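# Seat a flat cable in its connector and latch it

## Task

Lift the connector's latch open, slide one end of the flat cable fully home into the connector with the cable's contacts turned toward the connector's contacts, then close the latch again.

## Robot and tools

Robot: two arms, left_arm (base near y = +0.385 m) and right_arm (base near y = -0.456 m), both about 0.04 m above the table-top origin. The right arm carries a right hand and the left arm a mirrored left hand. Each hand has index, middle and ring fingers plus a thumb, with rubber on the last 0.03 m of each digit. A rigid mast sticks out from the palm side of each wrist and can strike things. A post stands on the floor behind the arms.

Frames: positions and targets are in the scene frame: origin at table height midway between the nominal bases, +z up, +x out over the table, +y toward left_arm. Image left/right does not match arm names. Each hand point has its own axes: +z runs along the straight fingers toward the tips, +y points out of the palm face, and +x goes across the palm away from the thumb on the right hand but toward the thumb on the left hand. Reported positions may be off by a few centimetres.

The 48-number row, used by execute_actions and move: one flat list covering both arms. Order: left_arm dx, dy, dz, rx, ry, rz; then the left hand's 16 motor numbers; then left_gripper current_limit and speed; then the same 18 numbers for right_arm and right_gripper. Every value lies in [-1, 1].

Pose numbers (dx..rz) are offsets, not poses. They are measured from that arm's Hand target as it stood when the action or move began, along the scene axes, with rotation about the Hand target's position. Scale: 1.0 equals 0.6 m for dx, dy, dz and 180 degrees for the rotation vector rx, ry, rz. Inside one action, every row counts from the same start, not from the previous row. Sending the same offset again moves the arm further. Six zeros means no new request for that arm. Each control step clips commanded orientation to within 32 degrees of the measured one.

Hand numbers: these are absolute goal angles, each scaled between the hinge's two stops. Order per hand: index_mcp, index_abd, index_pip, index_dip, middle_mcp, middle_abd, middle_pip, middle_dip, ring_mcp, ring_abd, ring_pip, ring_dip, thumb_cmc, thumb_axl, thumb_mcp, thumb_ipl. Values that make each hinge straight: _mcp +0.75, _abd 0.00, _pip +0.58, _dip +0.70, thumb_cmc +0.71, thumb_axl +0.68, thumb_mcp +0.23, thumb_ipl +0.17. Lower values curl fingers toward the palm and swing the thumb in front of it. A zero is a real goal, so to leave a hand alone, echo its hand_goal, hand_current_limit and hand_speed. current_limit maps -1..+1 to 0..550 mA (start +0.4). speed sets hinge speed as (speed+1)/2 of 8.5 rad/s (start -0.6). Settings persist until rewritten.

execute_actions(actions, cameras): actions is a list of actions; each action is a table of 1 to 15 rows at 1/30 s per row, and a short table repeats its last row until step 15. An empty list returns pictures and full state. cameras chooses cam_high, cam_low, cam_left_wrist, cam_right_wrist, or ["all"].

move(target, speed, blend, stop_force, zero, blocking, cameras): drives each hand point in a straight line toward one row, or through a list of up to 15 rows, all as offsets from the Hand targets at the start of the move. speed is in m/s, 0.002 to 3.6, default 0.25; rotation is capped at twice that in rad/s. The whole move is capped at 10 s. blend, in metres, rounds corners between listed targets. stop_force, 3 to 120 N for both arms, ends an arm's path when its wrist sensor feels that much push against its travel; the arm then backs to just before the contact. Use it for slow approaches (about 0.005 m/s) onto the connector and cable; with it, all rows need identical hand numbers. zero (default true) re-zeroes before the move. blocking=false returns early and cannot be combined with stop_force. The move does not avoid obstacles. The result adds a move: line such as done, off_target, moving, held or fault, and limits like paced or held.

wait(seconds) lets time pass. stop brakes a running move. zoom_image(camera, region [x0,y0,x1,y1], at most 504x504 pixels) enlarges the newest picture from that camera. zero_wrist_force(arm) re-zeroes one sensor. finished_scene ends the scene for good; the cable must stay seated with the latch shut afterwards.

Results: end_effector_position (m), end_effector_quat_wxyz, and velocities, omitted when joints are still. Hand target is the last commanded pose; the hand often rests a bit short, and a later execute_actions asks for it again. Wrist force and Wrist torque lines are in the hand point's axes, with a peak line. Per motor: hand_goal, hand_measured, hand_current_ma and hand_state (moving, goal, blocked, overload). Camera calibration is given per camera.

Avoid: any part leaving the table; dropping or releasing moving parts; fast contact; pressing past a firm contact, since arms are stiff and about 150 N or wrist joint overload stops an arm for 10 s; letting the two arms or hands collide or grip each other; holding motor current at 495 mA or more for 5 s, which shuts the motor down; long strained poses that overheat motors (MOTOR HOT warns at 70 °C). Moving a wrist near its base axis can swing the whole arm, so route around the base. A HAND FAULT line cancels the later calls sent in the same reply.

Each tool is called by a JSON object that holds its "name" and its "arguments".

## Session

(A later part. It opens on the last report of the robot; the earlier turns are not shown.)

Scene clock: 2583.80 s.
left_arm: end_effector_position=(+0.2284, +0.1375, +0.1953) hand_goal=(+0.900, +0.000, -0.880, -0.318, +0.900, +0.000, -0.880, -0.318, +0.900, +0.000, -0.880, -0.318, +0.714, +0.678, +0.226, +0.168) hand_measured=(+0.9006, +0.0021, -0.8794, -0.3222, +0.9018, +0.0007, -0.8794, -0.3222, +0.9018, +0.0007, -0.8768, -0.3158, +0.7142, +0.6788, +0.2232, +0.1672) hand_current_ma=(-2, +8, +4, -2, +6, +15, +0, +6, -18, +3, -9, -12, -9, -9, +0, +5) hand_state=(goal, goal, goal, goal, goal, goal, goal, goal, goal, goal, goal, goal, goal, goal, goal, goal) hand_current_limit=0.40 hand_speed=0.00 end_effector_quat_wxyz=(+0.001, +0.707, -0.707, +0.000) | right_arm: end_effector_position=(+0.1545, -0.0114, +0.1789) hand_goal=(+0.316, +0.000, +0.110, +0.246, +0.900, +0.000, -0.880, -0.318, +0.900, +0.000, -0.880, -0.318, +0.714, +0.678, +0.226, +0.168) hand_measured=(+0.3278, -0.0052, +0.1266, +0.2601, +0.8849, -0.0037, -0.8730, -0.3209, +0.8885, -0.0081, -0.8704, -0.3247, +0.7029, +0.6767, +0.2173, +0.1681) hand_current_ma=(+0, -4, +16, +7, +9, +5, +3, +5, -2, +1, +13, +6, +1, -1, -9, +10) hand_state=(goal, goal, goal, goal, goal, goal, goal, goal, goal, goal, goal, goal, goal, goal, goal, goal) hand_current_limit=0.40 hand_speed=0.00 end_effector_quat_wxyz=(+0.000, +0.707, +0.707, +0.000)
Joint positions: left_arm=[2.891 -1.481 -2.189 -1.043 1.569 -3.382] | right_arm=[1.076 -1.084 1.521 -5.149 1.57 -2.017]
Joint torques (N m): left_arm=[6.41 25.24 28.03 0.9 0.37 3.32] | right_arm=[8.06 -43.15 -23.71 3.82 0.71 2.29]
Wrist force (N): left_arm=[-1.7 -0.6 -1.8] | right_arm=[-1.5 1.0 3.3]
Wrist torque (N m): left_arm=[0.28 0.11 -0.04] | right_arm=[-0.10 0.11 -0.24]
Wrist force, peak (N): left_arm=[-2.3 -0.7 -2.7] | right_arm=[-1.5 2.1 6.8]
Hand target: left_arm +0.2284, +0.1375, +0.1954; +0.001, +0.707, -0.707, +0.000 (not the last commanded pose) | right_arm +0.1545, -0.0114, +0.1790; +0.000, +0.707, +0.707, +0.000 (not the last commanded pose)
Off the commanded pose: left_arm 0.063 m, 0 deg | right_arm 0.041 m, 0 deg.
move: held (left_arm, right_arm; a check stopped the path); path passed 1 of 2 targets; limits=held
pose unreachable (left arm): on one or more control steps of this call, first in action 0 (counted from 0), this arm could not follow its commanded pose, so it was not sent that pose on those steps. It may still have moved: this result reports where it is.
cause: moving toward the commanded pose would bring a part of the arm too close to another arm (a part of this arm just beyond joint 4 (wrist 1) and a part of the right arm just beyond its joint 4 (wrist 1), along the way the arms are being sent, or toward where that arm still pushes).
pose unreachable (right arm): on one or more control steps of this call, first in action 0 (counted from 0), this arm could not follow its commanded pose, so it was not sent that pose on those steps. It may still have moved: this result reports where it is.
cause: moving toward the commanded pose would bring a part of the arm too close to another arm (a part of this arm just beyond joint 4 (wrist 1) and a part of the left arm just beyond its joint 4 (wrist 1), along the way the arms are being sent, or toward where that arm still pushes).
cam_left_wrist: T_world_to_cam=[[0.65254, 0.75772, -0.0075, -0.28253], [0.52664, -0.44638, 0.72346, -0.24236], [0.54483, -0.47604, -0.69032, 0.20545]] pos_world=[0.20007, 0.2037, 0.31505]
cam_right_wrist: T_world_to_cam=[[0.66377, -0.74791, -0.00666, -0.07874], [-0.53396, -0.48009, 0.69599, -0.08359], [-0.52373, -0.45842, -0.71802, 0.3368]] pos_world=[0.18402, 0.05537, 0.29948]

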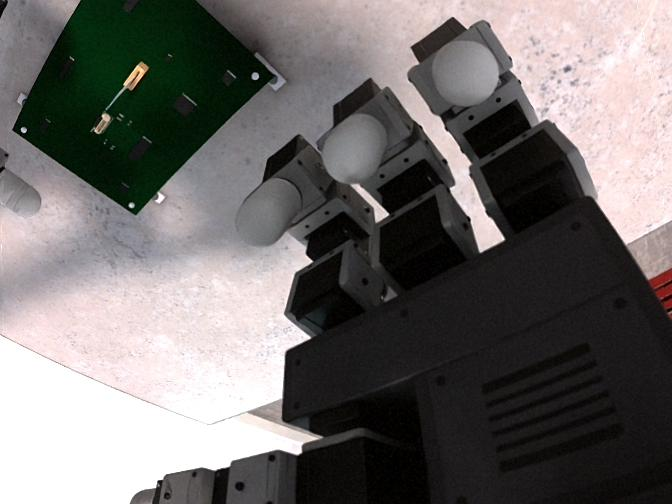

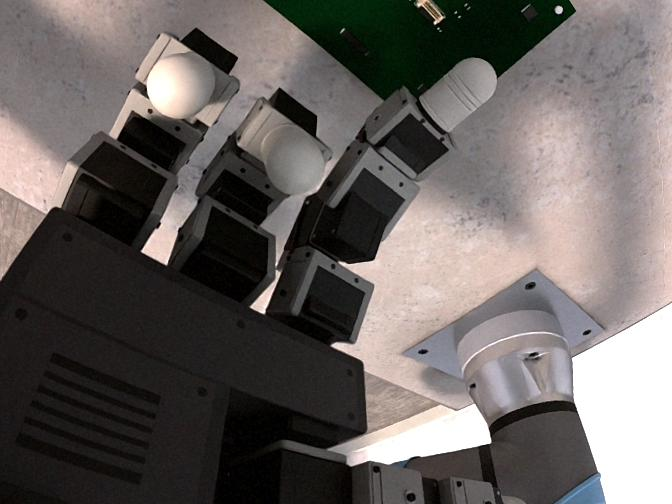

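{"name": "move", "arguments": {"target": [[0.04,0.05,0,0,0,0,0.9,0,-0.88,-0.319,0.9,0,-0.88,-0.319,0.9,0,-0.88,-0.319,0.714,0.678,0.226,0.168,0.4,0, 0,0,0,0,0,0,0.315,0,0.11,0.246,0.9,0,-0.88,-0.319,0.9,0,-0.88,-0.319,0.714,0.678,0.226,0.168,0.4,0]], "speed": 0.15}}

{"name": "move", "arguments": {"target": [[0,0,0,0,0,0,0.9,0,-0.88,-0.319,0.9,0,-0.88,-0.319,0.9,0,-0.88,-0.319,0.714,0.678,0.226,0.168,0.4,0, 0.019,0.0107,-0.065,0,0,0,0.315,0,0.11,0.246,0.9,0,-0.88,-0.319,0.9,0,-0.88,-0.319,0.714,0.678,0.226,0.168,0.4,0]], "speed": 0.1, "cameras": ["cam_left_wrist","cam_right_wrist"]}}

{"name": "zoom_image", "arguments": {"camera": "cam_left_wrist", "region": [0, 20, 180, 160]}}

Scene clock: 2593.70 s.
left_arm: end_effector_position=(+0.2523, +0.1675, +0.1954) hand_goal=(+0.900, +0.000, -0.880, -0.318, +0.900, +0.000, -0.880, -0.318, +0.900, +0.000, -0.880, -0.318, +0.714, +0.678, +0.226, +0.168) hand_measured=(+0.9018, -0.0008, -0.8794, -0.3209, +0.9018, -0.0008, -0.8794, -0.3222, +0.9018, +0.0021, -0.8768, -0.3171, +0.7167, +0.6788, +0.2232, +0.1681) hand_current_ma=(-5, +12, -3, +13, +11, +5, +6, +7, -8, -3, -6, -1, -6, +14, +6, +4) hand_state=(goal, goal, goal, goal, goal, goal, goal, goal, goal, goal, goal, goal, goal, goal, goal, goal) hand_current_limit=0.40 hand_speed=0.00 end_effector_quat_wxyz=(+0.001, +0.707, -0.707, +0.000) | right_arm: end_effector_position=(+0.1545, -0.0114, +0.1790) hand_goal=(+0.316, +0.000, +0.110, +0.246, +0.900, +0.000, -0.880, -0.318, +0.900, +0.000, -0.880, -0.318, +0.714, +0.678, +0.226, +0.168) hand_measured=(+0.3278, -0.0052, +0.1266, +0.2588, +0.8849, -0.0052, -0.8730, -0.3209, +0.8885, -0.0081, -0.8704, -0.3247, +0.7041, +0.6777, +0.2163, +0.1681) hand_current_ma=(-2, +3, +11, -1, +4, -1, +2, -9, +3, +0, +2, +3, +1, +0, -13, +6) hand_state=(goal, goal, goal, goal, goal, goal, goal, goal, goal, goal, goal, goal, goal, goal, goal, goal) hand_current_limit=0.40 hand_speed=0.00 end_effector_quat_wxyz=(+0.000, +0.707, +0.707, +0.000)
Joint positions: left_arm=[2.976 -1.496 -2.175 -1.042 1.569 -3.297] | right_arm=[1.076 -1.084 1.521 -5.149 1.57 -2.017]
Joint torques (N m): left_arm=[5.56 5.95 29.82 3.74 -2.55 2.76] | right_arm=[7.91 -42.41 -22.97 3.65 0.76 2.26]
Wrist force (N): left_arm=[-1.9 -0.4 -1.6] | right_arm=[-1.4 1.1 3.5]
Wrist torque (N m): left_arm=[0.27 0.14 -0.06] | right_arm=[-0.12 0.08 -0.23]
Wrist force, peak (N): left_arm=[-2.5 -1.2 -1.7] | right_arm=[-1.8 1.0 3.7]
Hand target: left_arm +0.2524, +0.1675, +0.1954; +0.001, +0.707, -0.707, +0.000 | right_arm +0.1545, -0.0114, +0.1790; +0.000, +0.707, +0.707, +0.000
Off the commanded pose: left_arm 0.000 m, 0 deg | right_arm 0.000 m, 0 deg.
move: done

Scene clock: 2594.63 s.
left_arm: end_effector_position=(+0.2524, +0.1675, +0.1954) hand_goal=(+0.900, +0.000, -0.880, -0.318, +0.900, +0.000, -0.880, -0.318, +0.900, +0.000, -0.880, -0.318, +0.714, +0.678, +0.226, +0.168) hand_measured=(+0.9006, -0.0008, -0.8794, -0.3209, +0.9030, +0.0007, -0.8781, -0.3222, +0.9018, +0.0021, -0.8768, -0.3171, +0.7180, +0.6788, +0.2232, +0.1681) hand_current_ma=(+5, -14, -7, +8, +7, +8, +2, +10, -4, +5, -8, -1, -9, +4, +6, +8) hand_state=(goal, goal, goal, goal, goal, goal, goal, goal, goal, goal, goal, goal, goal, goal, goal, goal) hand_current_limit=0.40 hand_speed=0.00 end_effector_quat_wxyz=(+0.001, +0.707, -0.707, +0.000) | right_arm: end_effector_position=(+0.1658, -0.0050, +0.1401) hand_goal=(+0.316, +0.000, +0.110, +0.246, +0.900, +0.000, -0.880, -0.318, +0.900, +0.000, -0.880, -0.318, +0.714, +0.678, +0.226, +0.168) hand_measured=(+0.3278, -0.0037, +0.1266, +0.2588, +0.8849, -0.0037, -0.8743, -0.3209, +0.8885, -0.0081, -0.8691, -0.3235, +0.7054, +0.6767, +0.2173, +0.1681) hand_current_ma=(-1, -6, +15, +3, +0, +3, +4, +0, -7, -8, +2, +6, +7, -10, -8, +8) hand_state=(goal, goal, goal, goal, goal, goal, goal, goal, goal, goal, goal, goal, goal, goal, goal, goal) hand_current_limit=0.40 hand_speed=0.00 end_effector_quat_wxyz=(+0.000, +0.707, +0.707, +0.000)
Joint positions: left_arm=[2.976 -1.497 -2.175 -1.042 1.569 -3.297] | right_arm=[1.06 -1.024 1.537 -5.224 1.57 -2.033]
Joint torques (N m): left_arm=[7.09 5.96 28.78 3.83 -2.34 3.11] | right_arm=[-5.34 -26.98 -10.25 1.16 0.69 -2.5]
Wrist force (N): left_arm=[-2.0 -0.7 -1.6] | right_arm=[-1.4 1.2 3.5]
Wrist torque (N m): left_arm=[0.24 0.15 -0.07] | right_arm=[-0.07 0.09 -0.12]
Wrist force, peak (N): left_arm=[-2.0 -0.6 -1.7] | right_arm=[-1.4 1.3 4.1]
Hand target: left_arm +0.2524, +0.1675, +0.1954; +0.001, +0.707, -0.707, +0.000 | right_arm +0.1659, -0.0049, +0.1400; +0.000, +0.707, +0.707, +0.000
Off the commanded pose: left_arm 0.000 m, 0 deg | right_arm 0.000 m, 0 deg.
move: done
cam_left_wrist: T_world_to_cam=[[0.65255, 0.75771, -0.00761, -0.32097], [0.52662, -0.44627, 0.72354, -0.24161], [0.54484, -0.47615, -0.69024, 0.2067]] pos_world=[0.22407, 0.2338, 0.31505]
cam_right_wrist: T_world_to_cam=[[0.66377, -0.74791, -0.00666, -0.08171], [-0.53396, -0.48009, 0.69599, -0.04748], [-0.52373, -0.45842, -0.71802, 0.31779]] pos_world=[0.19532, 0.06177, 0.26068]

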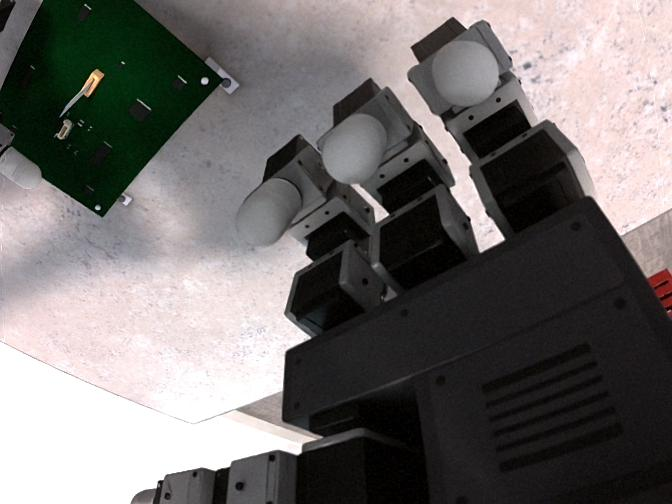

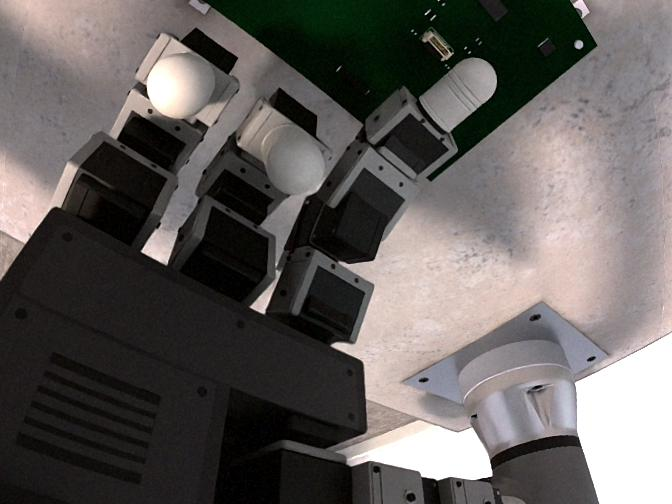

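Scaled by 2.800 from the camera's image (finer frame: 960x720).

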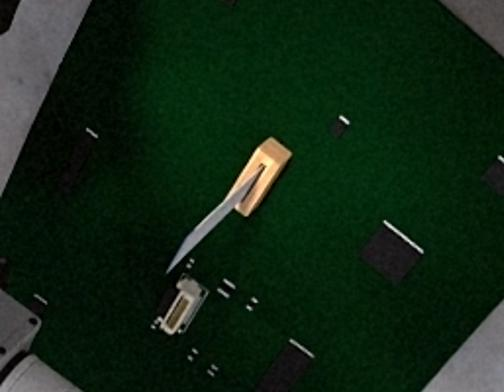

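{"name": "move", "arguments": {"target": [[0,0,0,0,0,0,0.9,0,-0.88,-0.319,0.9,0,-0.88,-0.319,0.9,0,-0.88,-0.319,0.714,0.678,0.226,0.168,0.4,0, 0,0,-0.05,0,0,0,0.315,0,0.11,0.246,0.9,0,-0.88,-0.319,0.9,0,-0.88,-0.319,0.714,0.678,0.226,0.168,0.4,0]], "speed": 0.04, "stop_force": 3}}

{"name": "move", "arguments": {"target": [[0,0,0,0,0,0,0.9,0,-0.88,-0.319,0.9,0,-0.88,-0.319,0.9,0,-0.88,-0.319,0.714,0.678,0.226,0.168,0.4,0, 0,0,-0.03,0,0,0,0.315,0,0.11,0.246,0.9,0,-0.88,-0.319,0.9,0,-0.88,-0.319,0.714,0.678,0.226,0.168,0.4,0]], "speed": 0.006, "stop_force": 3, "cameras": ["cam_left_wrist","cam_right_wrist"]}}

{"name": "zoom_image", "arguments": {"camera": "cam_left_wrist", "region": [0, 80, 110, 190]}}

Scene clock: 2609.13 s.
left_arm: end_effector_position=(+0.2524, +0.1675, +0.1954) hand_goal=(+0.900, +0.000, -0.880, -0.318, +0.900, +0.000, -0.880, -0.318, +0.900, +0.000, -0.880, -0.318, +0.714, +0.678, +0.226, +0.168) hand_measured=(+0.9006, -0.0008, -0.8794, -0.3222, +0.9018, -0.0008, -0.8781, -0.3222, +0.9018, +0.0007, -0.8781, -0.3158, +0.7167, +0.6788, +0.2232, +0.1681) hand_current_ma=(-6, +6, +11, +9, +8, +17, -2, +10, -12, +1, -10, -12, -3, +16, +6, +8) hand_state=(goal, goal, goal, goal, goal, goal, goal, goal, goal, goal, goal, goal, goal, goal, goal, goal) hand_current_limit=0.40 hand_speed=0.00 end_effector_quat_wxyz=(+0.001, +0.707, -0.707, +0.000) | right_arm: end_effector_position=(+0.1659, -0.0049, +0.1100) hand_goal=(+0.316, +0.000, +0.110, +0.246, +0.900, +0.000, -0.880, -0.318, +0.900, +0.000, -0.880, -0.318, +0.714, +0.678, +0.226, +0.168) hand_measured=(+0.3266, -0.0037, +0.1279, +0.2588, +0.8849, -0.0037, -0.8730, -0.3209, +0.8885, -0.0081, -0.8691, -0.3235, +0.7041, +0.6767, +0.2163, +0.1681) hand_current_ma=(-10, -5, +12, +2, +1, +2, -6, -7, -6, +2, +19, +2, -8, +5, -22, +11) hand_state=(goal, goal, goal, goal, goal, goal, goal, goal, goal, goal, goal, goal, goal, goal, goal, goal) hand_current_limit=0.40 hand_speed=0.00 end_effector_quat_wxyz=(+0.000, +0.707, +0.707, +0.000)
Joint positions: left_arm=[2.976 -1.497 -2.175 -1.042 1.569 -3.297] | right_arm=[1.059 -0.988 1.565 -5.289 1.57 -2.033]
Joint torques (N m): left_arm=[6.94 5.01 28.1 3.85 -2.5 2.83] | right_arm=[-5.07 -27 -9.07 0.94 1.7 -1.82]
Wrist force (N): left_arm=[-1.8 -0.5 -1.7] | right_arm=[-1.6 1.2 3.4]
Wrist torque (N m): left_arm=[0.27 0.13 -0.05] | right_arm=[-0.08 0.10 -0.13]
Wrist force, peak (N): left_arm=[-2.1 -0.5 -1.9] | right_arm=[-1.6 1.3 3.8]
Hand target: left_arm +0.2524, +0.1675, +0.1954; +0.001, +0.707, -0.707, +0.000 | right_arm +0.1659, -0.0049, +0.1100; +0.000, +0.707, +0.707, +0.000
Off the commanded pose: left_arm 0.000 m, 0 deg | right_arm 0.000 m, 0 deg.
move: done

Scene clock: 2612.87 s.
left_arm: end_effector_position=(+0.2524, +0.1675, +0.1954) hand_goal=(+0.900, +0.000, -0.880, -0.318, +0.900, +0.000, -0.880, -0.318, +0.900, +0.000, -0.880, -0.318, +0.714, +0.678, +0.226, +0.168) hand_measured=(+0.9006, -0.0008, -0.8807, -0.3222, +0.9030, +0.0007, -0.8781, -0.3222, +0.9006, +0.0007, -0.8768, -0.3171, +0.7180, +0.6788, +0.2232, +0.1672) hand_current_ma=(+3, -8, +2, +10, +14, +13, +2, +11, -19, -8, +0, -4, -7, +1, +0, +5) hand_state=(goal, goal, goal, goal, goal, goal, goal, goal, goal, goal, goal, goal, goal, goal, goal, goal) hand_current_limit=0.40 hand_speed=0.00 end_effector_quat_wxyz=(+0.001, +0.707, -0.707, +0.000) | right_arm: end_effector_position=(+0.1659, -0.0049, +0.0949) hand_goal=(+0.316, +0.000, +0.110, +0.246, +0.900, +0.000, -0.880, -0.318, +0.900, +0.000, -0.880, -0.318, +0.714, +0.678, +0.226, +0.168) hand_measured=(+0.2771, -0.0052, +0.0868, +0.2588, +0.8849, -0.0037, -0.8730, -0.3209, +0.8885, -0.0081, -0.8704, -0.3235, +0.7041, +0.6777, +0.2163, +0.1681) hand_current_ma=(-30, +0, -9, +11, +1, +0, +1, -9, -4, +0, +10, -2, -8, -2, -13, +13) hand_state=(blocked, goal, blocked, goal, goal, goal, goal, goal, goal, goal, goal, goal, goal, goal, goal, goal) hand_current_limit=0.40 hand_speed=0.00 end_effector_quat_wxyz=(+0.000, +0.707, +0.707, +0.000)
Joint positions: left_arm=[2.976 -1.497 -2.175 -1.042 1.569 -3.297] | right_arm=[1.059 -0.968 1.577 -5.321 1.57 -2.033]
Joint torques (N m): left_arm=[7.06 5.75 29.38 3.62 -2.32 2.92] | right_arm=[-4.68 -45.9 -21.55 3.77 1.76 -1.69]
Wrist force (N): left_arm=[-1.9 -0.7 -1.9] | right_arm=[-1.5 1.8 2.8]
Wrist torque (N m): left_arm=[0.26 0.13 -0.05] | right_arm=[-0.03 0.07 -0.11]
Wrist force, peak (N): left_arm=[-2.0 -0.7 -1.8] | right_arm=[-1.7 1.4 3.7]
Hand target: left_arm +0.2524, +0.1675, +0.1954; +0.001, +0.707, -0.707, +0.000 | right_arm +0.1659, -0.0049, +0.0949; +0.000, +0.707, +0.707, +0.000 (not the last commanded pose)
Off the commanded pose: left_arm 0.000 m, 0 deg | right_arm 0.003 m, 0 deg.
move: contact (right_arm)
cam_left_wrist: T_world_to_cam=[[0.65255, 0.75771, -0.00761, -0.32097], [0.52662, -0.44627, 0.72354, -0.24161], [0.54484, -0.47615, -0.69024, 0.2067]] pos_world=[0.22407, 0.2338, 0.31505]
cam_right_wrist: T_world_to_cam=[[0.66377, -0.74791, -0.00666, -0.08208], [-0.53396, -0.48009, 0.69599, -0.01597], [-0.52373, -0.45842, -0.71802, 0.28539]] pos_world=[0.19542, 0.06177, 0.21548]

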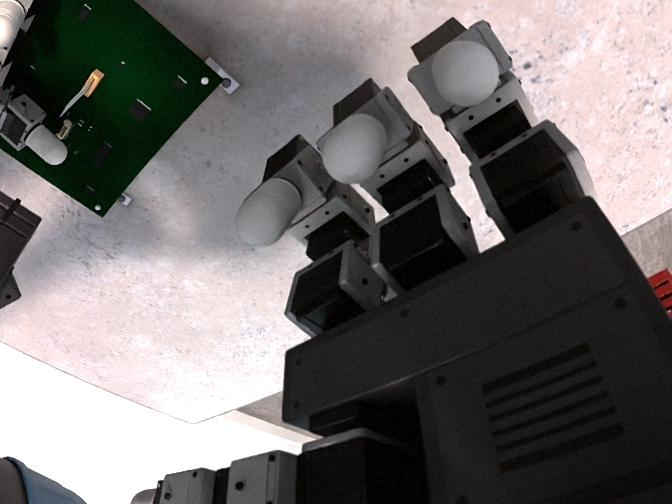

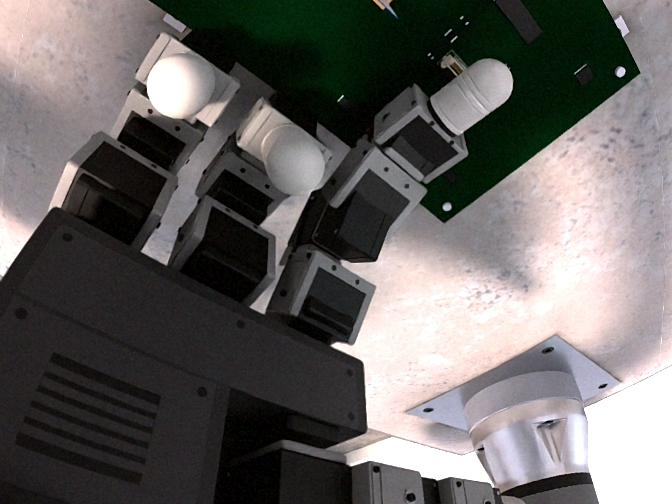

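Scaled by 4.582 from the camera's image (finer frame: 960x720).

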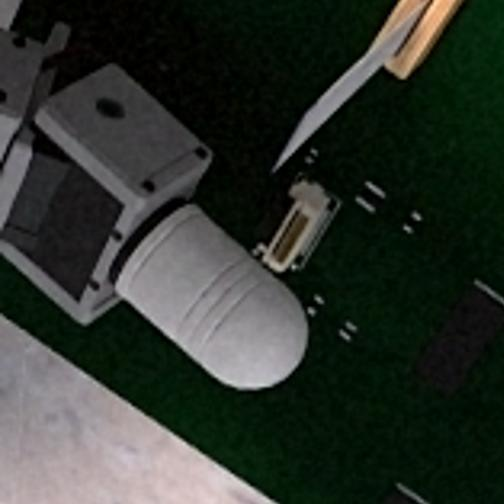

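{"name": "move", "arguments": {"target": [[0,0,0,0,0,0,0.9,0,-0.88,-0.319,0.9,0,-0.88,-0.319,0.9,0,-0.88,-0.319,0.714,0.678,0.226,0.168,0.4,0, 0,0,0.0067,0,0,0,0.315,0,0.11,0.246,0.9,0,-0.88,-0.319,0.9,0,-0.88,-0.319,0.714,0.678,0.226,0.168,0.4,0]], "speed": 0.02}}

{"name": "move", "arguments": {"target": [[0,0,0,0,0,0,0.9,0,-0.88,-0.319,0.9,0,-0.88,-0.319,0.9,0,-0.88,-0.319,0.714,0.678,0.226,0.168,0.4,0, 0.02,0,0,0,0,0,0.315,0,0.11,0.246,0.9,0,-0.88,-0.319,0.9,0,-0.88,-0.319,0.714,0.678,0.226,0.168,0.4,0]], "speed": 0.006, "stop_force": 3, "cameras": ["cam_left_wrist","cam_right_wrist"]}}

{"name": "zoom_image", "arguments": {"camera": "cam_left_wrist", "region": [0, 80, 110, 190]}}

{"name": "zoom_image", "arguments": {"camera": "cam_right_wrist", "region": [360, 20, 540, 160]}}

Scene clock: 2629.60 s.
left_arm: end_effector_position=(+0.2524, +0.1675, +0.1954) hand_goal=(+0.900, +0.000, -0.880, -0.318, +0.900, +0.000, -0.880, -0.318, +0.900, +0.000, -0.880, -0.318, +0.714, +0.678, +0.226, +0.168) hand_measured=(+0.9006, +0.0007, -0.8794, -0.3209, +0.9018, -0.0008, -0.8781, -0.3222, +0.9018, +0.0021, -0.8768, -0.3171, +0.7167, +0.6788, +0.2232, +0.1672) hand_current_ma=(+2, +4, -4, -2, -2, +6, +3, +12, -5, -10, -12, -3, +1, +15, +11, +0) hand_state=(goal, goal, goal, goal, goal, goal, goal, goal, goal, goal, goal, goal, goal, goal, goal, goal) hand_current_limit=0.40 hand_speed=0.00 end_effector_quat_wxyz=(+0.001, +0.707, -0.707, +0.000) | right_arm: end_effector_position=(+0.1659, -0.0049, +0.0989) hand_goal=(+0.316, +0.000, +0.110, +0.246, +0.900, +0.000, -0.880, -0.318, +0.900, +0.000, -0.880, -0.318, +0.714, +0.678, +0.226, +0.168) hand_measured=(+0.3169, -0.0052, +0.1035, +0.2588, +0.8849, -0.0052, -0.8730, -0.3209, +0.8885, -0.0081, -0.8704, -0.3235, +0.7041, +0.6777, +0.2173, +0.1672) hand_current_ma=(-10, -6, +6, +3, -1, +1, +0, -8, -2, -6, +11, +5, +1, -1, -12, +13) hand_state=(goal, goal, goal, goal, goal, goal, goal, goal, goal, goal, goal, goal, goal, goal, goal, goal) hand_current_limit=0.40 hand_speed=0.00 end_effector_quat_wxyz=(+0.000, +0.707, +0.707, +0.000)
Joint positions: left_arm=[2.976 -1.497 -2.175 -1.042 1.569 -3.297] | right_arm=[1.059 -0.973 1.574 -5.313 1.57 -2.033]
Joint torques (N m): left_arm=[5.78 5.32 28.32 3.62 -2.27 2.8] | right_arm=[-4.24 -45.67 -22.06 3.75 0.89 -1.74]
Wrist force (N): left_arm=[-2.0 -0.6 -1.5] | right_arm=[-1.6 1.0 3.3]
Wrist torque (N m): left_arm=[0.25 0.15 -0.06] | right_arm=[-0.11 0.09 -0.13]
Wrist force, peak (N): left_arm=[-2.0 -0.5 -1.9] | right_arm=[-1.4 1.3 3.5]
Hand target: left_arm +0.2524, +0.1675, +0.1954; +0.001, +0.707, -0.707, +0.000 | right_arm +0.1659, -0.0049, +0.0990; +0.000, +0.707, +0.707, +0.000
Off the commanded pose: left_arm 0.000 m, 0 deg | right_arm 0.000 m, 0 deg.
move: done

Scene clock: 2632.43 s.
left_arm: end_effector_position=(+0.2524, +0.1675, +0.1954) hand_goal=(+0.900, +0.000, -0.880, -0.318, +0.900, +0.000, -0.880, -0.318, +0.900, +0.000, -0.880, -0.318, +0.714, +0.678, +0.226, +0.168) hand_measured=(+0.9006, -0.0008, -0.8794, -0.3222, +0.9018, -0.0008, -0.8781, -0.3222, +0.9018, +0.0021, -0.8768, -0.3171, +0.7180, +0.6788, +0.2232, +0.1681) hand_current_ma=(-1, +4, -2, +4, +8, +4, -1, +4, -5, -8, -8, -4, -10, +8, +6, +10) hand_state=(goal, goal, goal, goal, goal, goal, goal, goal, goal, goal, goal, goal, goal, goal, goal, goal) hand_current_limit=0.40 hand_speed=0.00 end_effector_quat_wxyz=(+0.001, +0.707, -0.707, +0.000) | right_arm: end_effector_position=(+0.1779, -0.0049, +0.0990) hand_goal=(+0.316, +0.000, +0.110, +0.246, +0.900, +0.000, -0.880, -0.318, +0.900, +0.000, -0.880, -0.318, +0.714, +0.678, +0.226, +0.168) hand_measured=(+0.3205, -0.0052, +0.1035, +0.2588, +0.8849, -0.0052, -0.8730, -0.3209, +0.8897, -0.0081, -0.8704, -0.3247, +0.7041, +0.6767, +0.2173, +0.1672) hand_current_ma=(+4, -5, +10, +7, -1, +3, +7, -19, +0, -8, +13, +2, -8, +4, -7, +3) hand_state=(goal, goal, goal, goal, goal, goal, goal, goal, goal, goal, goal, goal, goal, goal, goal, goal) hand_current_limit=0.40 hand_speed=0.00 end_effector_quat_wxyz=(+0.000, +0.707, +0.707, +0.000)
Joint positions: left_arm=[2.976 -1.497 -2.175 -1.042 1.569 -3.297] | right_arm=[1.036 -0.969 1.566 -5.309 1.57 -2.056]
Joint torques (N m): left_arm=[6.99 6.16 29.28 3.61 -2.43 2.73] | right_arm=[-6.1 -27.22 -21.51 3.59 1.79 -2.62]
Wrist force (N): left_arm=[-2.0 -0.6 -1.6] | right_arm=[-1.3 1.0 2.7]
Wrist torque (N m): left_arm=[0.24 0.16 -0.06] | right_arm=[-0.06 0.04 -0.09]
Wrist force, peak (N): left_arm=[-2.0 -0.6 -1.8] | right_arm=[-1.5 1.2 3.6]
Hand target: left_arm +0.2524, +0.1675, +0.1954; +0.001, +0.707, -0.707, +0.000 | right_arm +0.1779, -0.0049, +0.0990; +0.000, +0.707, +0.707, +0.000
Off the commanded pose: left_arm 0.000 m, 0 deg | right_arm 0.000 m, 0 deg.
move: done
cam_left_wrist: T_world_to_cam=[[0.65255, 0.75771, -0.00761, -0.32097], [0.52662, -0.44627, 0.72354, -0.24161], [0.54484, -0.47615, -0.69024, 0.2067]] pos_world=[0.22407, 0.2338, 0.31505]
cam_right_wrist: T_world_to_cam=[[0.66377, -0.74791, -0.00666, -0.09002], [-0.53396, -0.48009, 0.69599, -0.01234], [-0.52373, -0.45842, -0.71802, 0.29454]] pos_world=[0.20742, 0.06177, 0.21948]

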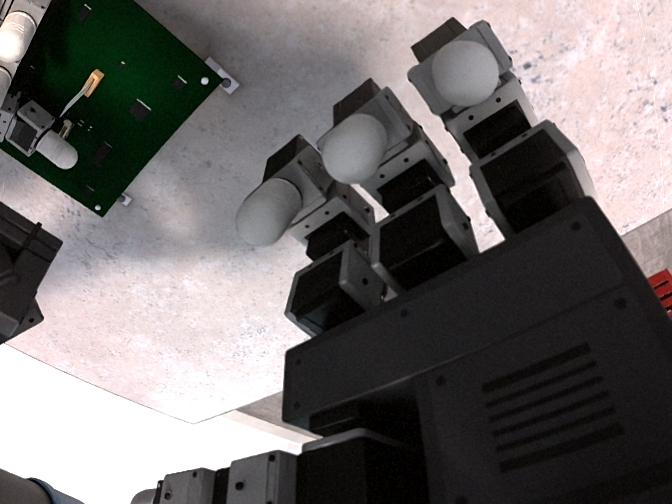

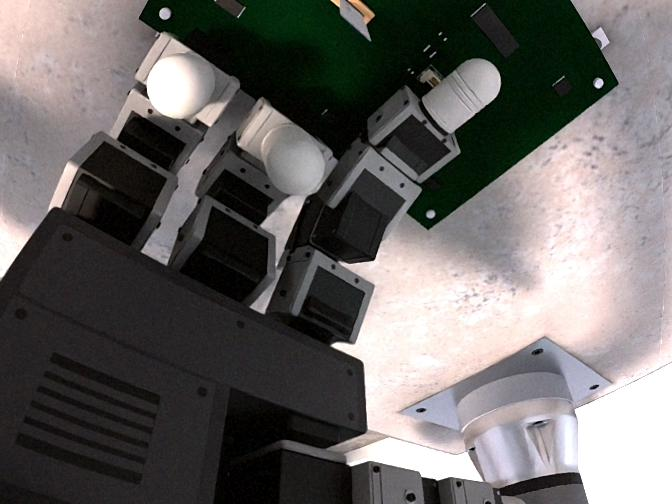

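Scaled by 4.582 from the camera's image (finer frame: 960x720).

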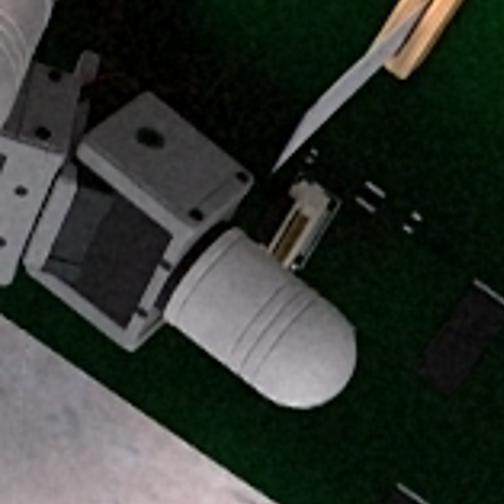

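Scaled by 2.800 from the camera's image (finer frame: 960x720).

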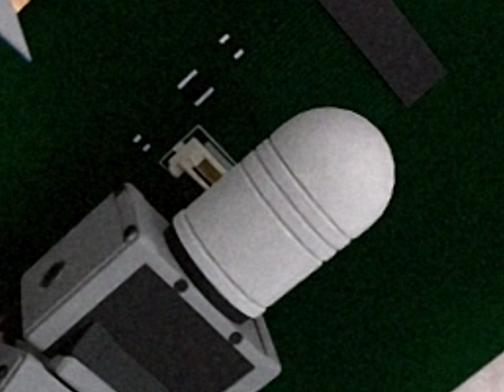

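{"name": "move", "arguments": {"target": [[0,0,0,0,0,0,0.9,0,-0.88,-0.319,0.9,0,-0.88,-0.319,0.9,0,-0.88,-0.319,0.714,0.678,0.226,0.168,0.4,0, 0.02,0,0,0,0,0,0.315,0,0.11,0.246,0.9,0,-0.88,-0.319,0.9,0,-0.88,-0.319,0.714,0.678,0.226,0.168,0.4,0]], "speed": 0.004, "stop_force": 3, "cameras": ["cam_left_wrist","cam_right_wrist"]}}

{"name": "zoom_image", "arguments": {"camera": "cam_left_wrist", "region": [30, 90, 100, 160]}}

{"name": "zoom_image", "arguments": {"camera": "cam_right_wrist", "region": [370, 40, 470, 130]}}

Scene clock: 2645.23 s.
left_arm: end_effector_position=(+0.2524, +0.1675, +0.1954) hand_goal=(+0.900, +0.000, -0.880, -0.318, +0.900, +0.000, -0.880, -0.318, +0.900, +0.000, -0.880, -0.318, +0.714, +0.678, +0.226, +0.168) hand_measured=(+0.9006, +0.0007, -0.8781, -0.3222, +0.9030, -0.0008, -0.8794, -0.3222, +0.9018, +0.0007, -0.8768, -0.3158, +0.7167, +0.6788, +0.2222, +0.1672) hand_current_ma=(+7, +6, -7, +6, +11, +6, -8, +4, -10, +1, -8, -4, -6, -1, +7, +5) hand_state=(goal, goal, goal, goal, goal, goal, goal, goal, goal, goal, goal, goal, goal, goal, goal, goal) hand_current_limit=0.40 hand_speed=0.00 end_effector_quat_wxyz=(+0.001, +0.707, -0.707, +0.000) | right_arm: end_effector_position=(+0.1899, -0.0049, +0.0990) hand_goal=(+0.316, +0.000, +0.110, +0.246, +0.900, +0.000, -0.880, -0.318, +0.900, +0.000, -0.880, -0.318, +0.714, +0.678, +0.226, +0.168) hand_measured=(+0.3205, -0.0037, +0.1035, +0.2588, +0.8849, -0.0052, -0.8730, -0.3196, +0.8885, -0.0081, -0.8704, -0.3235, +0.7041, +0.6777, +0.2163, +0.1681) hand_current_ma=(-7, -8, -4, -1, -6, +10, +8, +5, +1, -4, +13, -3, +0, -2, -15, +10) hand_state=(goal, goal, goal, goal, goal, goal, goal, goal, goal, goal, goal, goal, goal, goal, goal, goal) hand_current_limit=0.40 hand_speed=0.00 end_effector_quat_wxyz=(+0.000, +0.707, +0.707, +0.000)
Joint positions: left_arm=[2.976 -1.497 -2.175 -1.042 1.569 -3.297] | right_arm=[1.014 -0.963 1.556 -5.305 1.57 -2.079]
Joint torques (N m): left_arm=[6.83 5.8 28.51 3.43 -2.45 2.6] | right_arm=[-5.2 -27.22 -21.83 3.58 1.83 -2.64]
Wrist force (N): left_arm=[-2.0 -0.6 -1.7] | right_arm=[-1.6 1.1 2.9]
Wrist torque (N m): left_arm=[0.25 0.15 -0.06] | right_arm=[-0.06 0.06 -0.10]
Wrist force, peak (N): left_arm=[-2.1 -0.8 -1.7] | right_arm=[-1.7 1.0 3.1]
Hand target: left_arm +0.2524, +0.1675, +0.1954; +0.001, +0.707, -0.707, +0.000 | right_arm +0.1899, -0.0049, +0.0990; +0.000, +0.707, +0.707, +0.000
Off the commanded pose: left_arm 0.000 m, 0 deg | right_arm 0.000 m, 0 deg.
move: done
cam_left_wrist: T_world_to_cam=[[0.65255, 0.75771, -0.00761, -0.32097], [0.52662, -0.44627, 0.72354, -0.24161], [0.54484, -0.47615, -0.69024, 0.2067]] pos_world=[0.22407, 0.2338, 0.31505]
cam_right_wrist: T_world_to_cam=[[0.66377, -0.74791, -0.00666, -0.09798], [-0.53396, -0.48009, 0.69599, -0.00594], [-0.52373, -0.45842, -0.71802, 0.30083]] pos_world=[0.21942, 0.06177, 0.21948]

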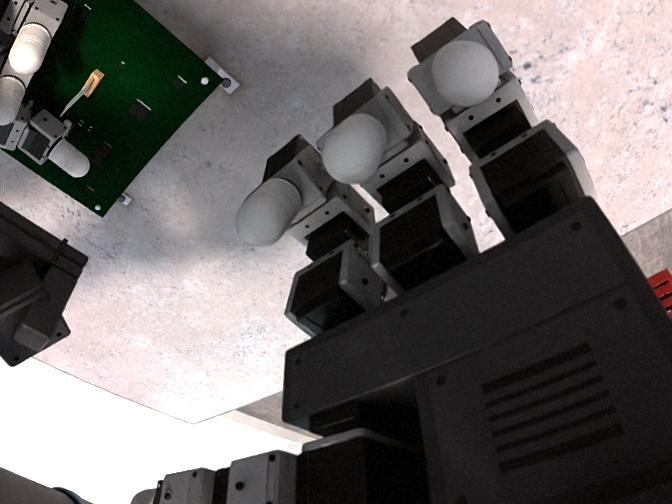

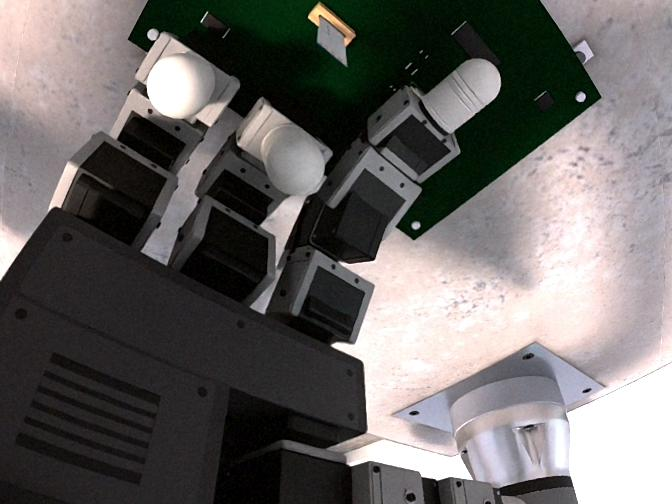

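Scaled by 7.200 from the camera's image (finer frame: 960x720).

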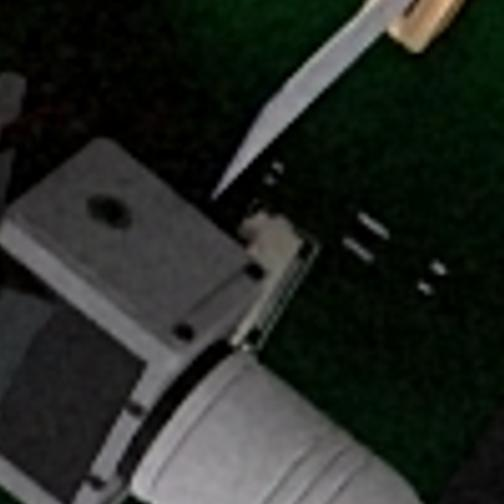

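Scaled by 5.040 from the camera's image (finer frame: 960x720).

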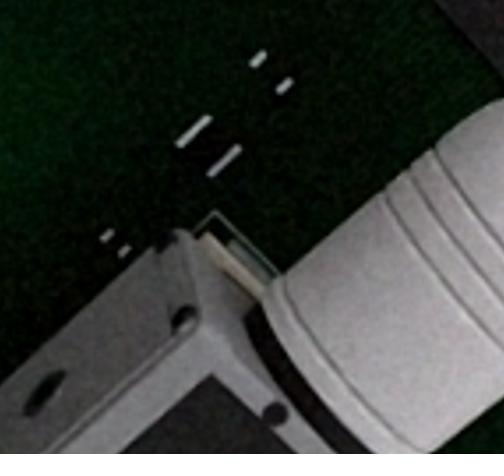

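{"name": "move", "arguments": {"target": [[0,0,0,0,0,0,0.9,0,-0.88,-0.319,0.9,0,-0.88,-0.319,0.9,0,-0.88,-0.319,0.714,0.678,0.226,0.168,0.4,0, 0.03,0,0,0,0,0,0.315,0,0.11,0.246,0.9,0,-0.88,-0.319,0.9,0,-0.88,-0.319,0.714,0.678,0.226,0.168,0.4,0]], "speed": 0.005, "stop_force": 3, "cameras": ["cam_left_wrist","cam_right_wrist"]}}

{"name": "zoom_image", "arguments": {"camera": "cam_left_wrist", "region": [0, 60, 110, 170]}}

Scene clock: 2657.67 s.
left_arm: end_effector_position=(+0.2524, +0.1675, +0.1954) hand_goal=(+0.900, +0.000, -0.880, -0.318, +0.900, +0.000, -0.880, -0.318, +0.900, +0.000, -0.880, -0.318, +0.714, +0.678, +0.226, +0.168) hand_measured=(+0.9006, +0.0007, -0.8794, -0.3222, +0.9018, -0.0008, -0.8781, -0.3222, +0.9018, +0.0021, -0.8768, -0.3171, +0.7167, +0.6788, +0.2232, +0.1681) hand_current_ma=(+2, +2, -3, +2, +15, +8, -2, -6, -9, -4, -11, -7, -7, +4, +7, -6) hand_state=(goal, goal, goal, goal, goal, goal, goal, goal, goal, goal, goal, goal, goal, goal, goal, goal) hand_current_limit=0.40 hand_speed=0.00 end_effector_quat_wxyz=(+0.001, +0.707, -0.707, +0.000) | right_arm: end_effector_position=(+0.1904, -0.0049, +0.0989) hand_goal=(+0.316, +0.000, +0.110, +0.246, +0.900, +0.000, -0.880, -0.318, +0.900, +0.000, -0.880, -0.318, +0.714, +0.678, +0.226, +0.168) hand_measured=(+0.3205, -0.0037, +0.1022, +0.2588, +0.8849, -0.0037, -0.8730, -0.3209, +0.8885, -0.0066, -0.8704, -0.3235, +0.7041, +0.6777, +0.2173, +0.1681) hand_current_ma=(-6, -12, +1, +13, +2, +2, +1, -7, -1, -3, +7, +0, -2, -6, -12, +6) hand_state=(goal, goal, goal, goal, goal, goal, goal, goal, goal, goal, goal, goal, goal, goal, goal, goal) hand_current_limit=0.40 hand_speed=0.00 end_effector_quat_wxyz=(+0.000, +0.707, +0.707, +0.000)
Joint positions: left_arm=[2.976 -1.497 -2.175 -1.042 1.569 -3.297] | right_arm=[1.013 -0.963 1.556 -5.305 1.57 -2.08]
Joint torques (N m): left_arm=[7.34 6.43 29.06 3.5 -2.52 2.65] | right_arm=[8.95 -45.95 -8.23 1.34 1.1 2.15]
Wrist force (N): left_arm=[-1.8 -0.5 -1.7] | right_arm=[-1.2 1.5 3.2]
Wrist torque (N m): left_arm=[0.28 0.12 -0.05] | right_arm=[-0.05 0.03 -0.07]
Wrist force, peak (N): left_arm=[-2.0 -0.7 -1.8] | right_arm=[-1.5 1.3 3.2]
Hand target: left_arm +0.2524, +0.1675, +0.1954; +0.001, +0.707, -0.707, +0.000 | right_arm +0.1904, -0.0049, +0.0990; +0.000, +0.707, +0.707, +0.000 (not the last commanded pose)
Off the commanded pose: left_arm 0.000 m, 0 deg | right_arm 0.017 m, 0 deg.
move: held (right_arm; a check stopped the path); limits=held
pose unreachable (right arm): on one or more control steps of this call, first in action 0 (counted from 0), this arm could not follow its commanded pose, so it was not sent that pose on those steps. It may still have moved: this result reports where it is.
cause: moving toward the commanded pose would bring a part of the arm too close to another arm (a part of this arm just beyond joint 3 (elbow) and a part of the left arm just beyond its joint 6 (wrist 3), 6 mm apart when this arm was first held).
cam_left_wrist: T_world_to_cam=[[0.65255, 0.75771, -0.00761, -0.32097], [0.52662, -0.44627, 0.72354, -0.24161], [0.54484, -0.47615, -0.69024, 0.2067]] pos_world=[0.22407, 0.2338, 0.31505]
cam_right_wrist: T_world_to_cam=[[0.66381, -0.74787, -0.00671, -0.09831], [-0.53392, -0.48014, 0.69599, -0.00568], [-0.52373, -0.45842, -0.71802, 0.30109]] pos_world=[0.21992, 0.06177, 0.21948]

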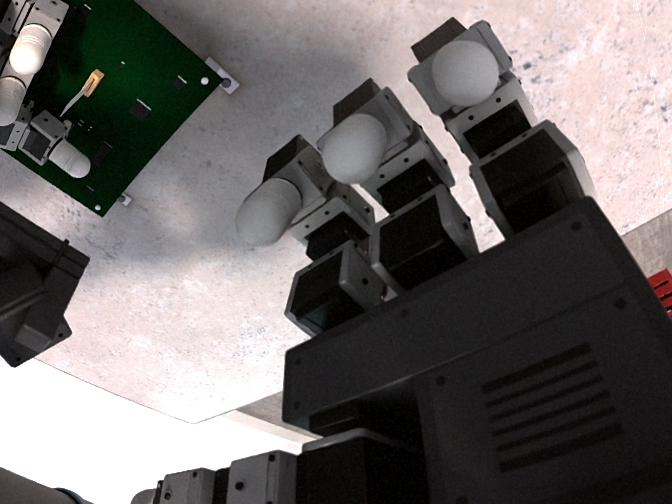

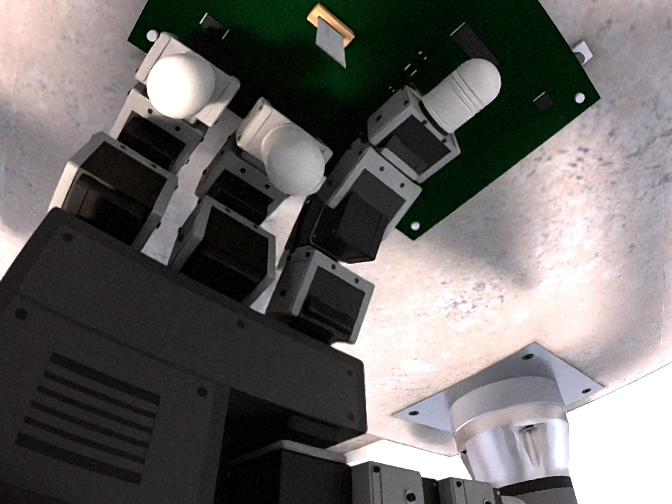

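Scaled by 4.582 from the camera's image (finer frame: 960x720).

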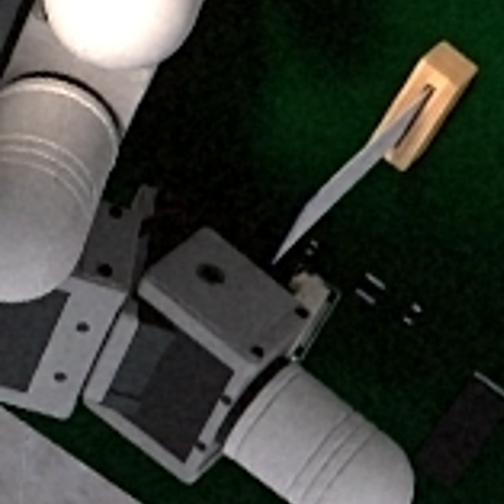

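{"name": "move", "arguments": {"target": [[0.02,0.12,0.06,0,0,0,0.9,0,-0.88,-0.319,0.9,0,-0.88,-0.319,0.9,0,-0.88,-0.319,0.714,0.678,0.226,0.168,0.4,0, 0,0,0,0,0,0,0.315,0,0.11,0.246,0.9,0,-0.88,-0.319,0.9,0,-0.88,-0.319,0.714,0.678,0.226,0.168,0.4,0]], "speed": 0.15}}

{"name": "move", "arguments": {"target": [[0,0,0,0,0,0,0.9,0,-0.88,-0.319,0.9,0,-0.88,-0.319,0.9,0,-0.88,-0.319,0.714,0.678,0.226,0.168,0.4,0, 0.04,0,0,0,0,0,0.315,0,0.11,0.246,0.9,0,-0.88,-0.319,0.9,0,-0.88,-0.319,0.714,0.678,0.226,0.168,0.4,0]], "speed": 0.006, "stop_force": 3, "cameras": ["cam_left_wrist","cam_right_wrist"]}}

{"name": "zoom_image", "arguments": {"camera": "cam_left_wrist", "region": [0, 60, 110, 170]}}

Scene clock: 2670.00 s.
left_arm: end_effector_position=(+0.2524, +0.1675, +0.1954) hand_goal=(+0.900, +0.000, -0.880, -0.318, +0.900, +0.000, -0.880, -0.318, +0.900, +0.000, -0.880, -0.318, +0.714, +0.678, +0.226, +0.168) hand_measured=(+0.9006, +0.0007, -0.8794, -0.3222, +0.9018, +0.0007, -0.8781, -0.3222, +0.9006, +0.0021, -0.8768, -0.3171, +0.7180, +0.6788, +0.2232, +0.1681) hand_current_ma=(-3, -4, +1, +11, +9, +12, -9, +2, -3, -2, -4, -9, +2, +6, +6, -10) hand_state=(goal, goal, goal, goal, goal, goal, goal, goal, goal, goal, goal, goal, goal, goal, goal, goal) hand_current_limit=0.40 hand_speed=0.00 end_effector_quat_wxyz=(+0.001, +0.707, -0.707, +0.000) | right_arm: end_effector_position=(+0.1904, -0.0049, +0.0990) hand_goal=(+0.316, +0.000, +0.110, +0.246, +0.900, +0.000, -0.880, -0.318, +0.900, +0.000, -0.880, -0.318, +0.714, +0.678, +0.226, +0.168) hand_measured=(+0.3205, -0.0037, +0.1022, +0.2588, +0.8849, -0.0037, -0.8730, -0.3209, +0.8885, -0.0066, -0.8704, -0.3235, +0.7054, +0.6777, +0.2173, +0.1672) hand_current_ma=(-3, -3, +5, -3, -6, +6, +3, -7, -9, -2, +7, +5, -3, -1, -15, -2) hand_state=(goal, goal, goal, goal, goal, goal, goal, goal, goal, goal, goal, goal, goal, goal, goal, goal) hand_current_limit=0.40 hand_speed=0.00 end_effector_quat_wxyz=(+0.000, +0.707, +0.707, +0.000)
Joint positions: left_arm=[2.976 -1.497 -2.175 -1.042 1.569 -3.297] | right_arm=[1.013 -0.963 1.556 -5.305 1.57 -2.08]
Joint torques (N m): left_arm=[5.66 6.55 27.94 3.55 -2.44 2.52] | right_arm=[7.74 -46.38 -9.14 1.08 1.08 2.25]
Wrist force (N): left_arm=[-2.0 -0.7 -1.8] | right_arm=[-1.4 1.3 3.3]
Wrist torque (N m): left_arm=[0.25 0.15 -0.06] | right_arm=[-0.07 0.05 -0.09]
Wrist force, peak (N): left_arm=[-2.0 -0.7 -1.8] | right_arm=[-1.4 1.4 3.4]
Hand target: left_arm +0.2524, +0.1675, +0.1954; +0.001, +0.707, -0.707, +0.000 (not the last commanded pose) | right_arm +0.1904, -0.0049, +0.0990; +0.000, +0.707, +0.707, +0.000
Off the commanded pose: left_arm 0.081 m, 0 deg | right_arm 0.000 m, 0 deg.
move: held (left_arm; a check stopped the path); limits=held
pose unreachable (left arm): on one or more control steps of this call, first in action 0 (counted from 0), this arm could not follow its commanded pose, so it was not sent that pose on those steps. It may still have moved: this result reports where it is.
cause: moving toward the commanded pose would bring a part of the arm too close to another arm (a part of this arm just beyond joint 6 (wrist 3) and a part of the right arm just beyond its joint 3 (elbow), 6 mm apart when this arm was first held).

Scene clock: 2670.53 s.
left_arm: end_effector_position=(+0.2524, +0.1675, +0.1954) hand_goal=(+0.900, +0.000, -0.880, -0.318, +0.900, +0.000, -0.880, -0.318, +0.900, +0.000, -0.880, -0.318, +0.714, +0.678, +0.226, +0.168) hand_measured=(+0.9006, +0.0007, -0.8794, -0.3222, +0.9030, -0.0008, -0.8781, -0.3222, +0.9018, +0.0007, -0.8768, -0.3158, +0.7180, +0.6788, +0.2232, +0.1681) hand_current_ma=(+7, -3, -6, -1, +20, +15, -10, +5, -13, -2, -8, +4, +2, +6, +11, -1) hand_state=(goal, goal, goal, goal, goal, goal, goal, goal, goal, goal, goal, goal, goal, goal, goal, goal) hand_current_limit=0.40 hand_speed=0.00 end_effector_quat_wxyz=(+0.001, +0.707, -0.707, +0.000) | right_arm: end_effector_position=(+0.1904, -0.0049, +0.0990) hand_goal=(+0.316, +0.000, +0.110, +0.246, +0.900, +0.000, -0.880, -0.318, +0.900, +0.000, -0.880, -0.318, +0.714, +0.678, +0.226, +0.168) hand_measured=(+0.3205, -0.0037, +0.1022, +0.2588, +0.8849, -0.0037, -0.8730, -0.3209, +0.8897, -0.0081, -0.8691, -0.3247, +0.7041, +0.6767, +0.2173, +0.1681) hand_current_ma=(-7, -9, -1, +2, -7, +2, +2, +0, -4, -8, +11, +6, -1, -4, -16, +15) hand_state=(goal, goal, goal, goal, goal, goal, goal, goal, goal, goal, goal, goal, goal, goal, goal, goal) hand_current_limit=0.40 hand_speed=0.00 end_effector_quat_wxyz=(+0.000, +0.707, +0.707, +0.000)
Joint positions: left_arm=[2.976 -1.497 -2.175 -1.042 1.569 -3.297] | right_arm=[1.013 -0.963 1.556 -5.305 1.57 -2.08]
Joint torques (N m): left_arm=[5.97 5.49 28.62 3.26 -2.43 2.5] | right_arm=[7.97 -46.3 -9.19 1.24 0.97 2.19]
Wrist force (N): left_arm=[-2.0 -0.5 -1.7] | right_arm=[-1.4 1.5 3.3]
Wrist torque (N m): left_arm=[0.27 0.15 -0.07] | right_arm=[-0.06 0.04 -0.08]
Wrist force, peak (N): left_arm=[-1.9 -0.6 -1.9] | right_arm=[-1.4 1.5 3.4]
Hand target: left_arm +0.2524, +0.1675, +0.1954; +0.001, +0.707, -0.707, +0.000 | right_arm +0.1904, -0.0049, +0.0990; +0.000, +0.707, +0.707, +0.000 (not the last commanded pose)
Off the commanded pose: left_arm 0.000 m, 0 deg | right_arm 0.024 m, 0 deg.
move: held (right_arm; a check stopped the path); limits=held
pose unreachable (right arm): on one or more control steps of this call, first in action 0 (counted from 0), this arm could not follow its commanded pose, so it was not sent that pose on those steps. It may still have moved: this result reports where it is.
cause: moving toward the commanded pose would bring a part of the arm too close to another arm (a part of this arm just beyond joint 3 (elbow) and a part of the left arm just beyond its joint 6 (wrist 3), 6 mm apart when this arm was first held).
cam_left_wrist: T_world_to_cam=[[0.65255, 0.75771, -0.00761, -0.32097], [0.52662, -0.44627, 0.72354, -0.24161], [0.54484, -0.47615, -0.69024, 0.2067]] pos_world=[0.22407, 0.2338, 0.31505]
cam_right_wrist: T_world_to_cam=[[0.66377, -0.74791, -0.00666, -0.09831], [-0.53396, -0.48009, 0.69599, -0.00567], [-0.52373, -0.45842, -0.71802, 0.30109]] pos_world=[0.21992, 0.06177, 0.21948]

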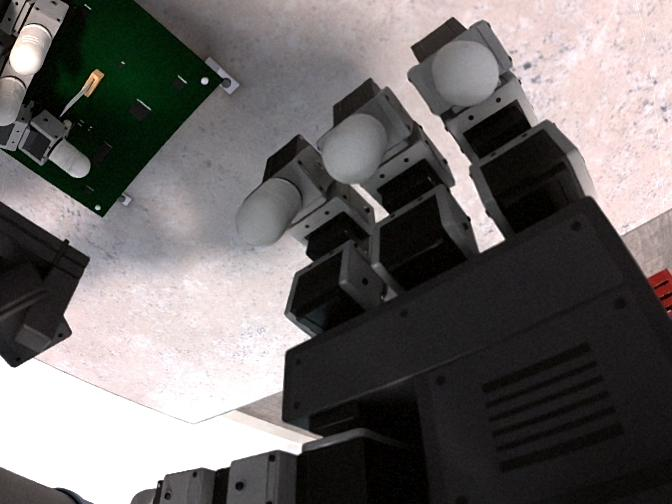

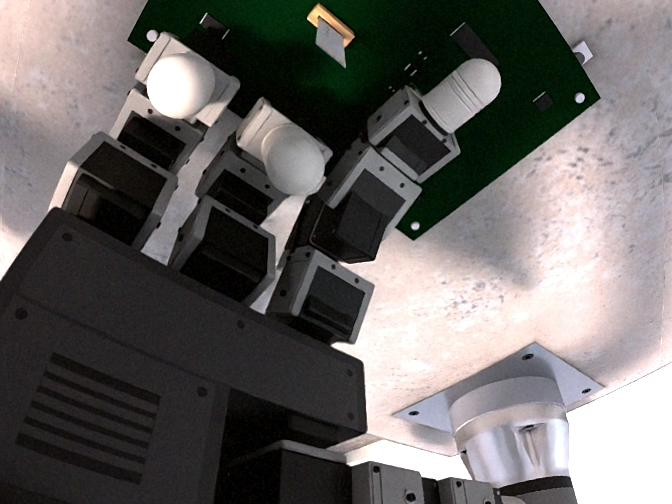

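Scaled by 4.582 from the camera's image (finer frame: 960x720).

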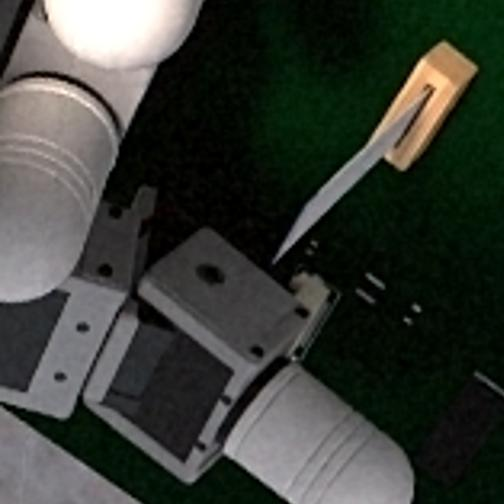

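{"name": "move", "arguments": {"target": [[0.15,0,-0.02,0,0,0,0.9,0,-0.88,-0.319,0.9,0,-0.88,-0.319,0.9,0,-0.88,-0.319,0.714,0.678,0.226,0.168,0.4,0, 0,0,0,0,0,0,0.315,0,0.11,0.246,0.9,0,-0.88,-0.319,0.9,0,-0.88,-0.319,0.714,0.678,0.226,0.168,0.4,0]], "speed": 0.15, "cameras": ["cam_high"]}}

Scene clock: 2678.73 s.
left_arm: end_effector_position=(+0.3423, +0.1675, +0.1834) hand_goal=(+0.900, +0.000, -0.880, -0.318, +0.900, +0.000, -0.880, -0.318, +0.900, +0.000, -0.880, -0.318, +0.714, +0.678, +0.226, +0.168) hand_measured=(+0.9006, +0.0007, -0.8794, -0.3209, +0.9030, +0.0007, -0.8781, -0.3222, +0.9018, +0.0007, -0.8768, -0.3158, +0.7180, +0.6788, +0.2232, +0.1672) hand_current_ma=(-2, -9, +0, +7, +9, +8, -2, +16, -15, -9, -19, +0, -7, +9, +2, -2) hand_state=(goal, goal, goal, goal, goal, goal, goal, goal, goal, goal, goal, goal, goal, goal, goal, goal) hand_current_limit=0.40 hand_speed=0.00 end_effector_quat_wxyz=(+0.001, +0.707, -0.707, +0.000) | right_arm: end_effector_position=(+0.1904, -0.0049, +0.0990) hand_goal=(+0.316, +0.000, +0.110, +0.246, +0.900, +0.000, -0.880, -0.318, +0.900, +0.000, -0.880, -0.318, +0.714, +0.678, +0.226, +0.168) hand_measured=(+0.3205, -0.0037, +0.1035, +0.2588, +0.8861, -0.0037, -0.8730, -0.3209, +0.8885, -0.0081, -0.8704, -0.3235, +0.7041, +0.6777, +0.2173, +0.1672) hand_current_ma=(-7, +0, +5, -5, +1, -2, +7, -12, -3, +1, -2, +5, -5, -9, -7, +6) hand_state=(goal, goal, goal, goal, goal, goal, goal, goal, goal, goal, goal, goal, goal, goal, goal, goal) hand_current_limit=0.40 hand_speed=0.00 end_effector_quat_wxyz=(+0.000, +0.707, +0.707, +0.000)
Joint positions: left_arm=[3.004 -1.71 -1.988 -1.015 1.569 -3.269] | right_arm=[1.013 -0.963 1.556 -5.305 1.57 -2.08]
Joint torques (N m): left_arm=[6.99 15.19 28.54 0.78 2.03 2.84] | right_arm=[8.12 -45.73 -9.33 1.11 1.04 2.33]
Wrist force (N): left_arm=[-1.7 -0.6 -1.6] | right_arm=[-1.3 1.3 3.3]
Wrist torque (N m): left_arm=[0.25 0.12 -0.05] | right_arm=[-0.09 0.03 -0.08]
Wrist force, peak (N): left_arm=[-1.9 -1.7 -1.6] | right_arm=[-1.5 1.3 3.4]
Hand target: left_arm +0.3424, +0.1675, +0.1834; +0.001, +0.707, -0.707, +0.000 | right_arm +0.1904, -0.0049, +0.0990; +0.000, +0.707, +0.707, +0.000
Off the commanded pose: left_arm 0.000 m, 0 deg | right_arm 0.000 m, 0 deg.
move: done

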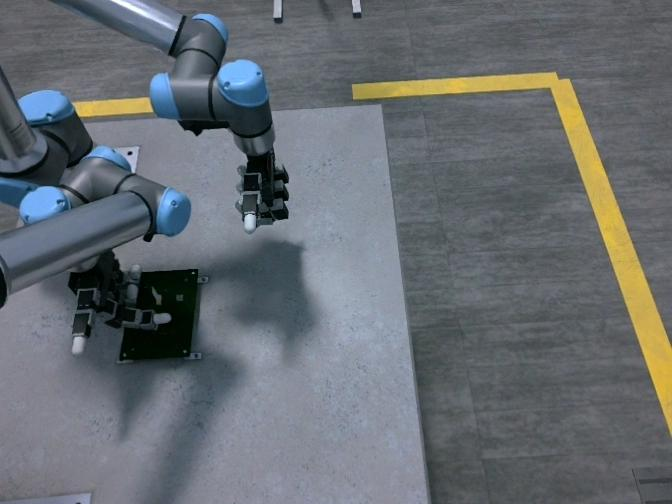

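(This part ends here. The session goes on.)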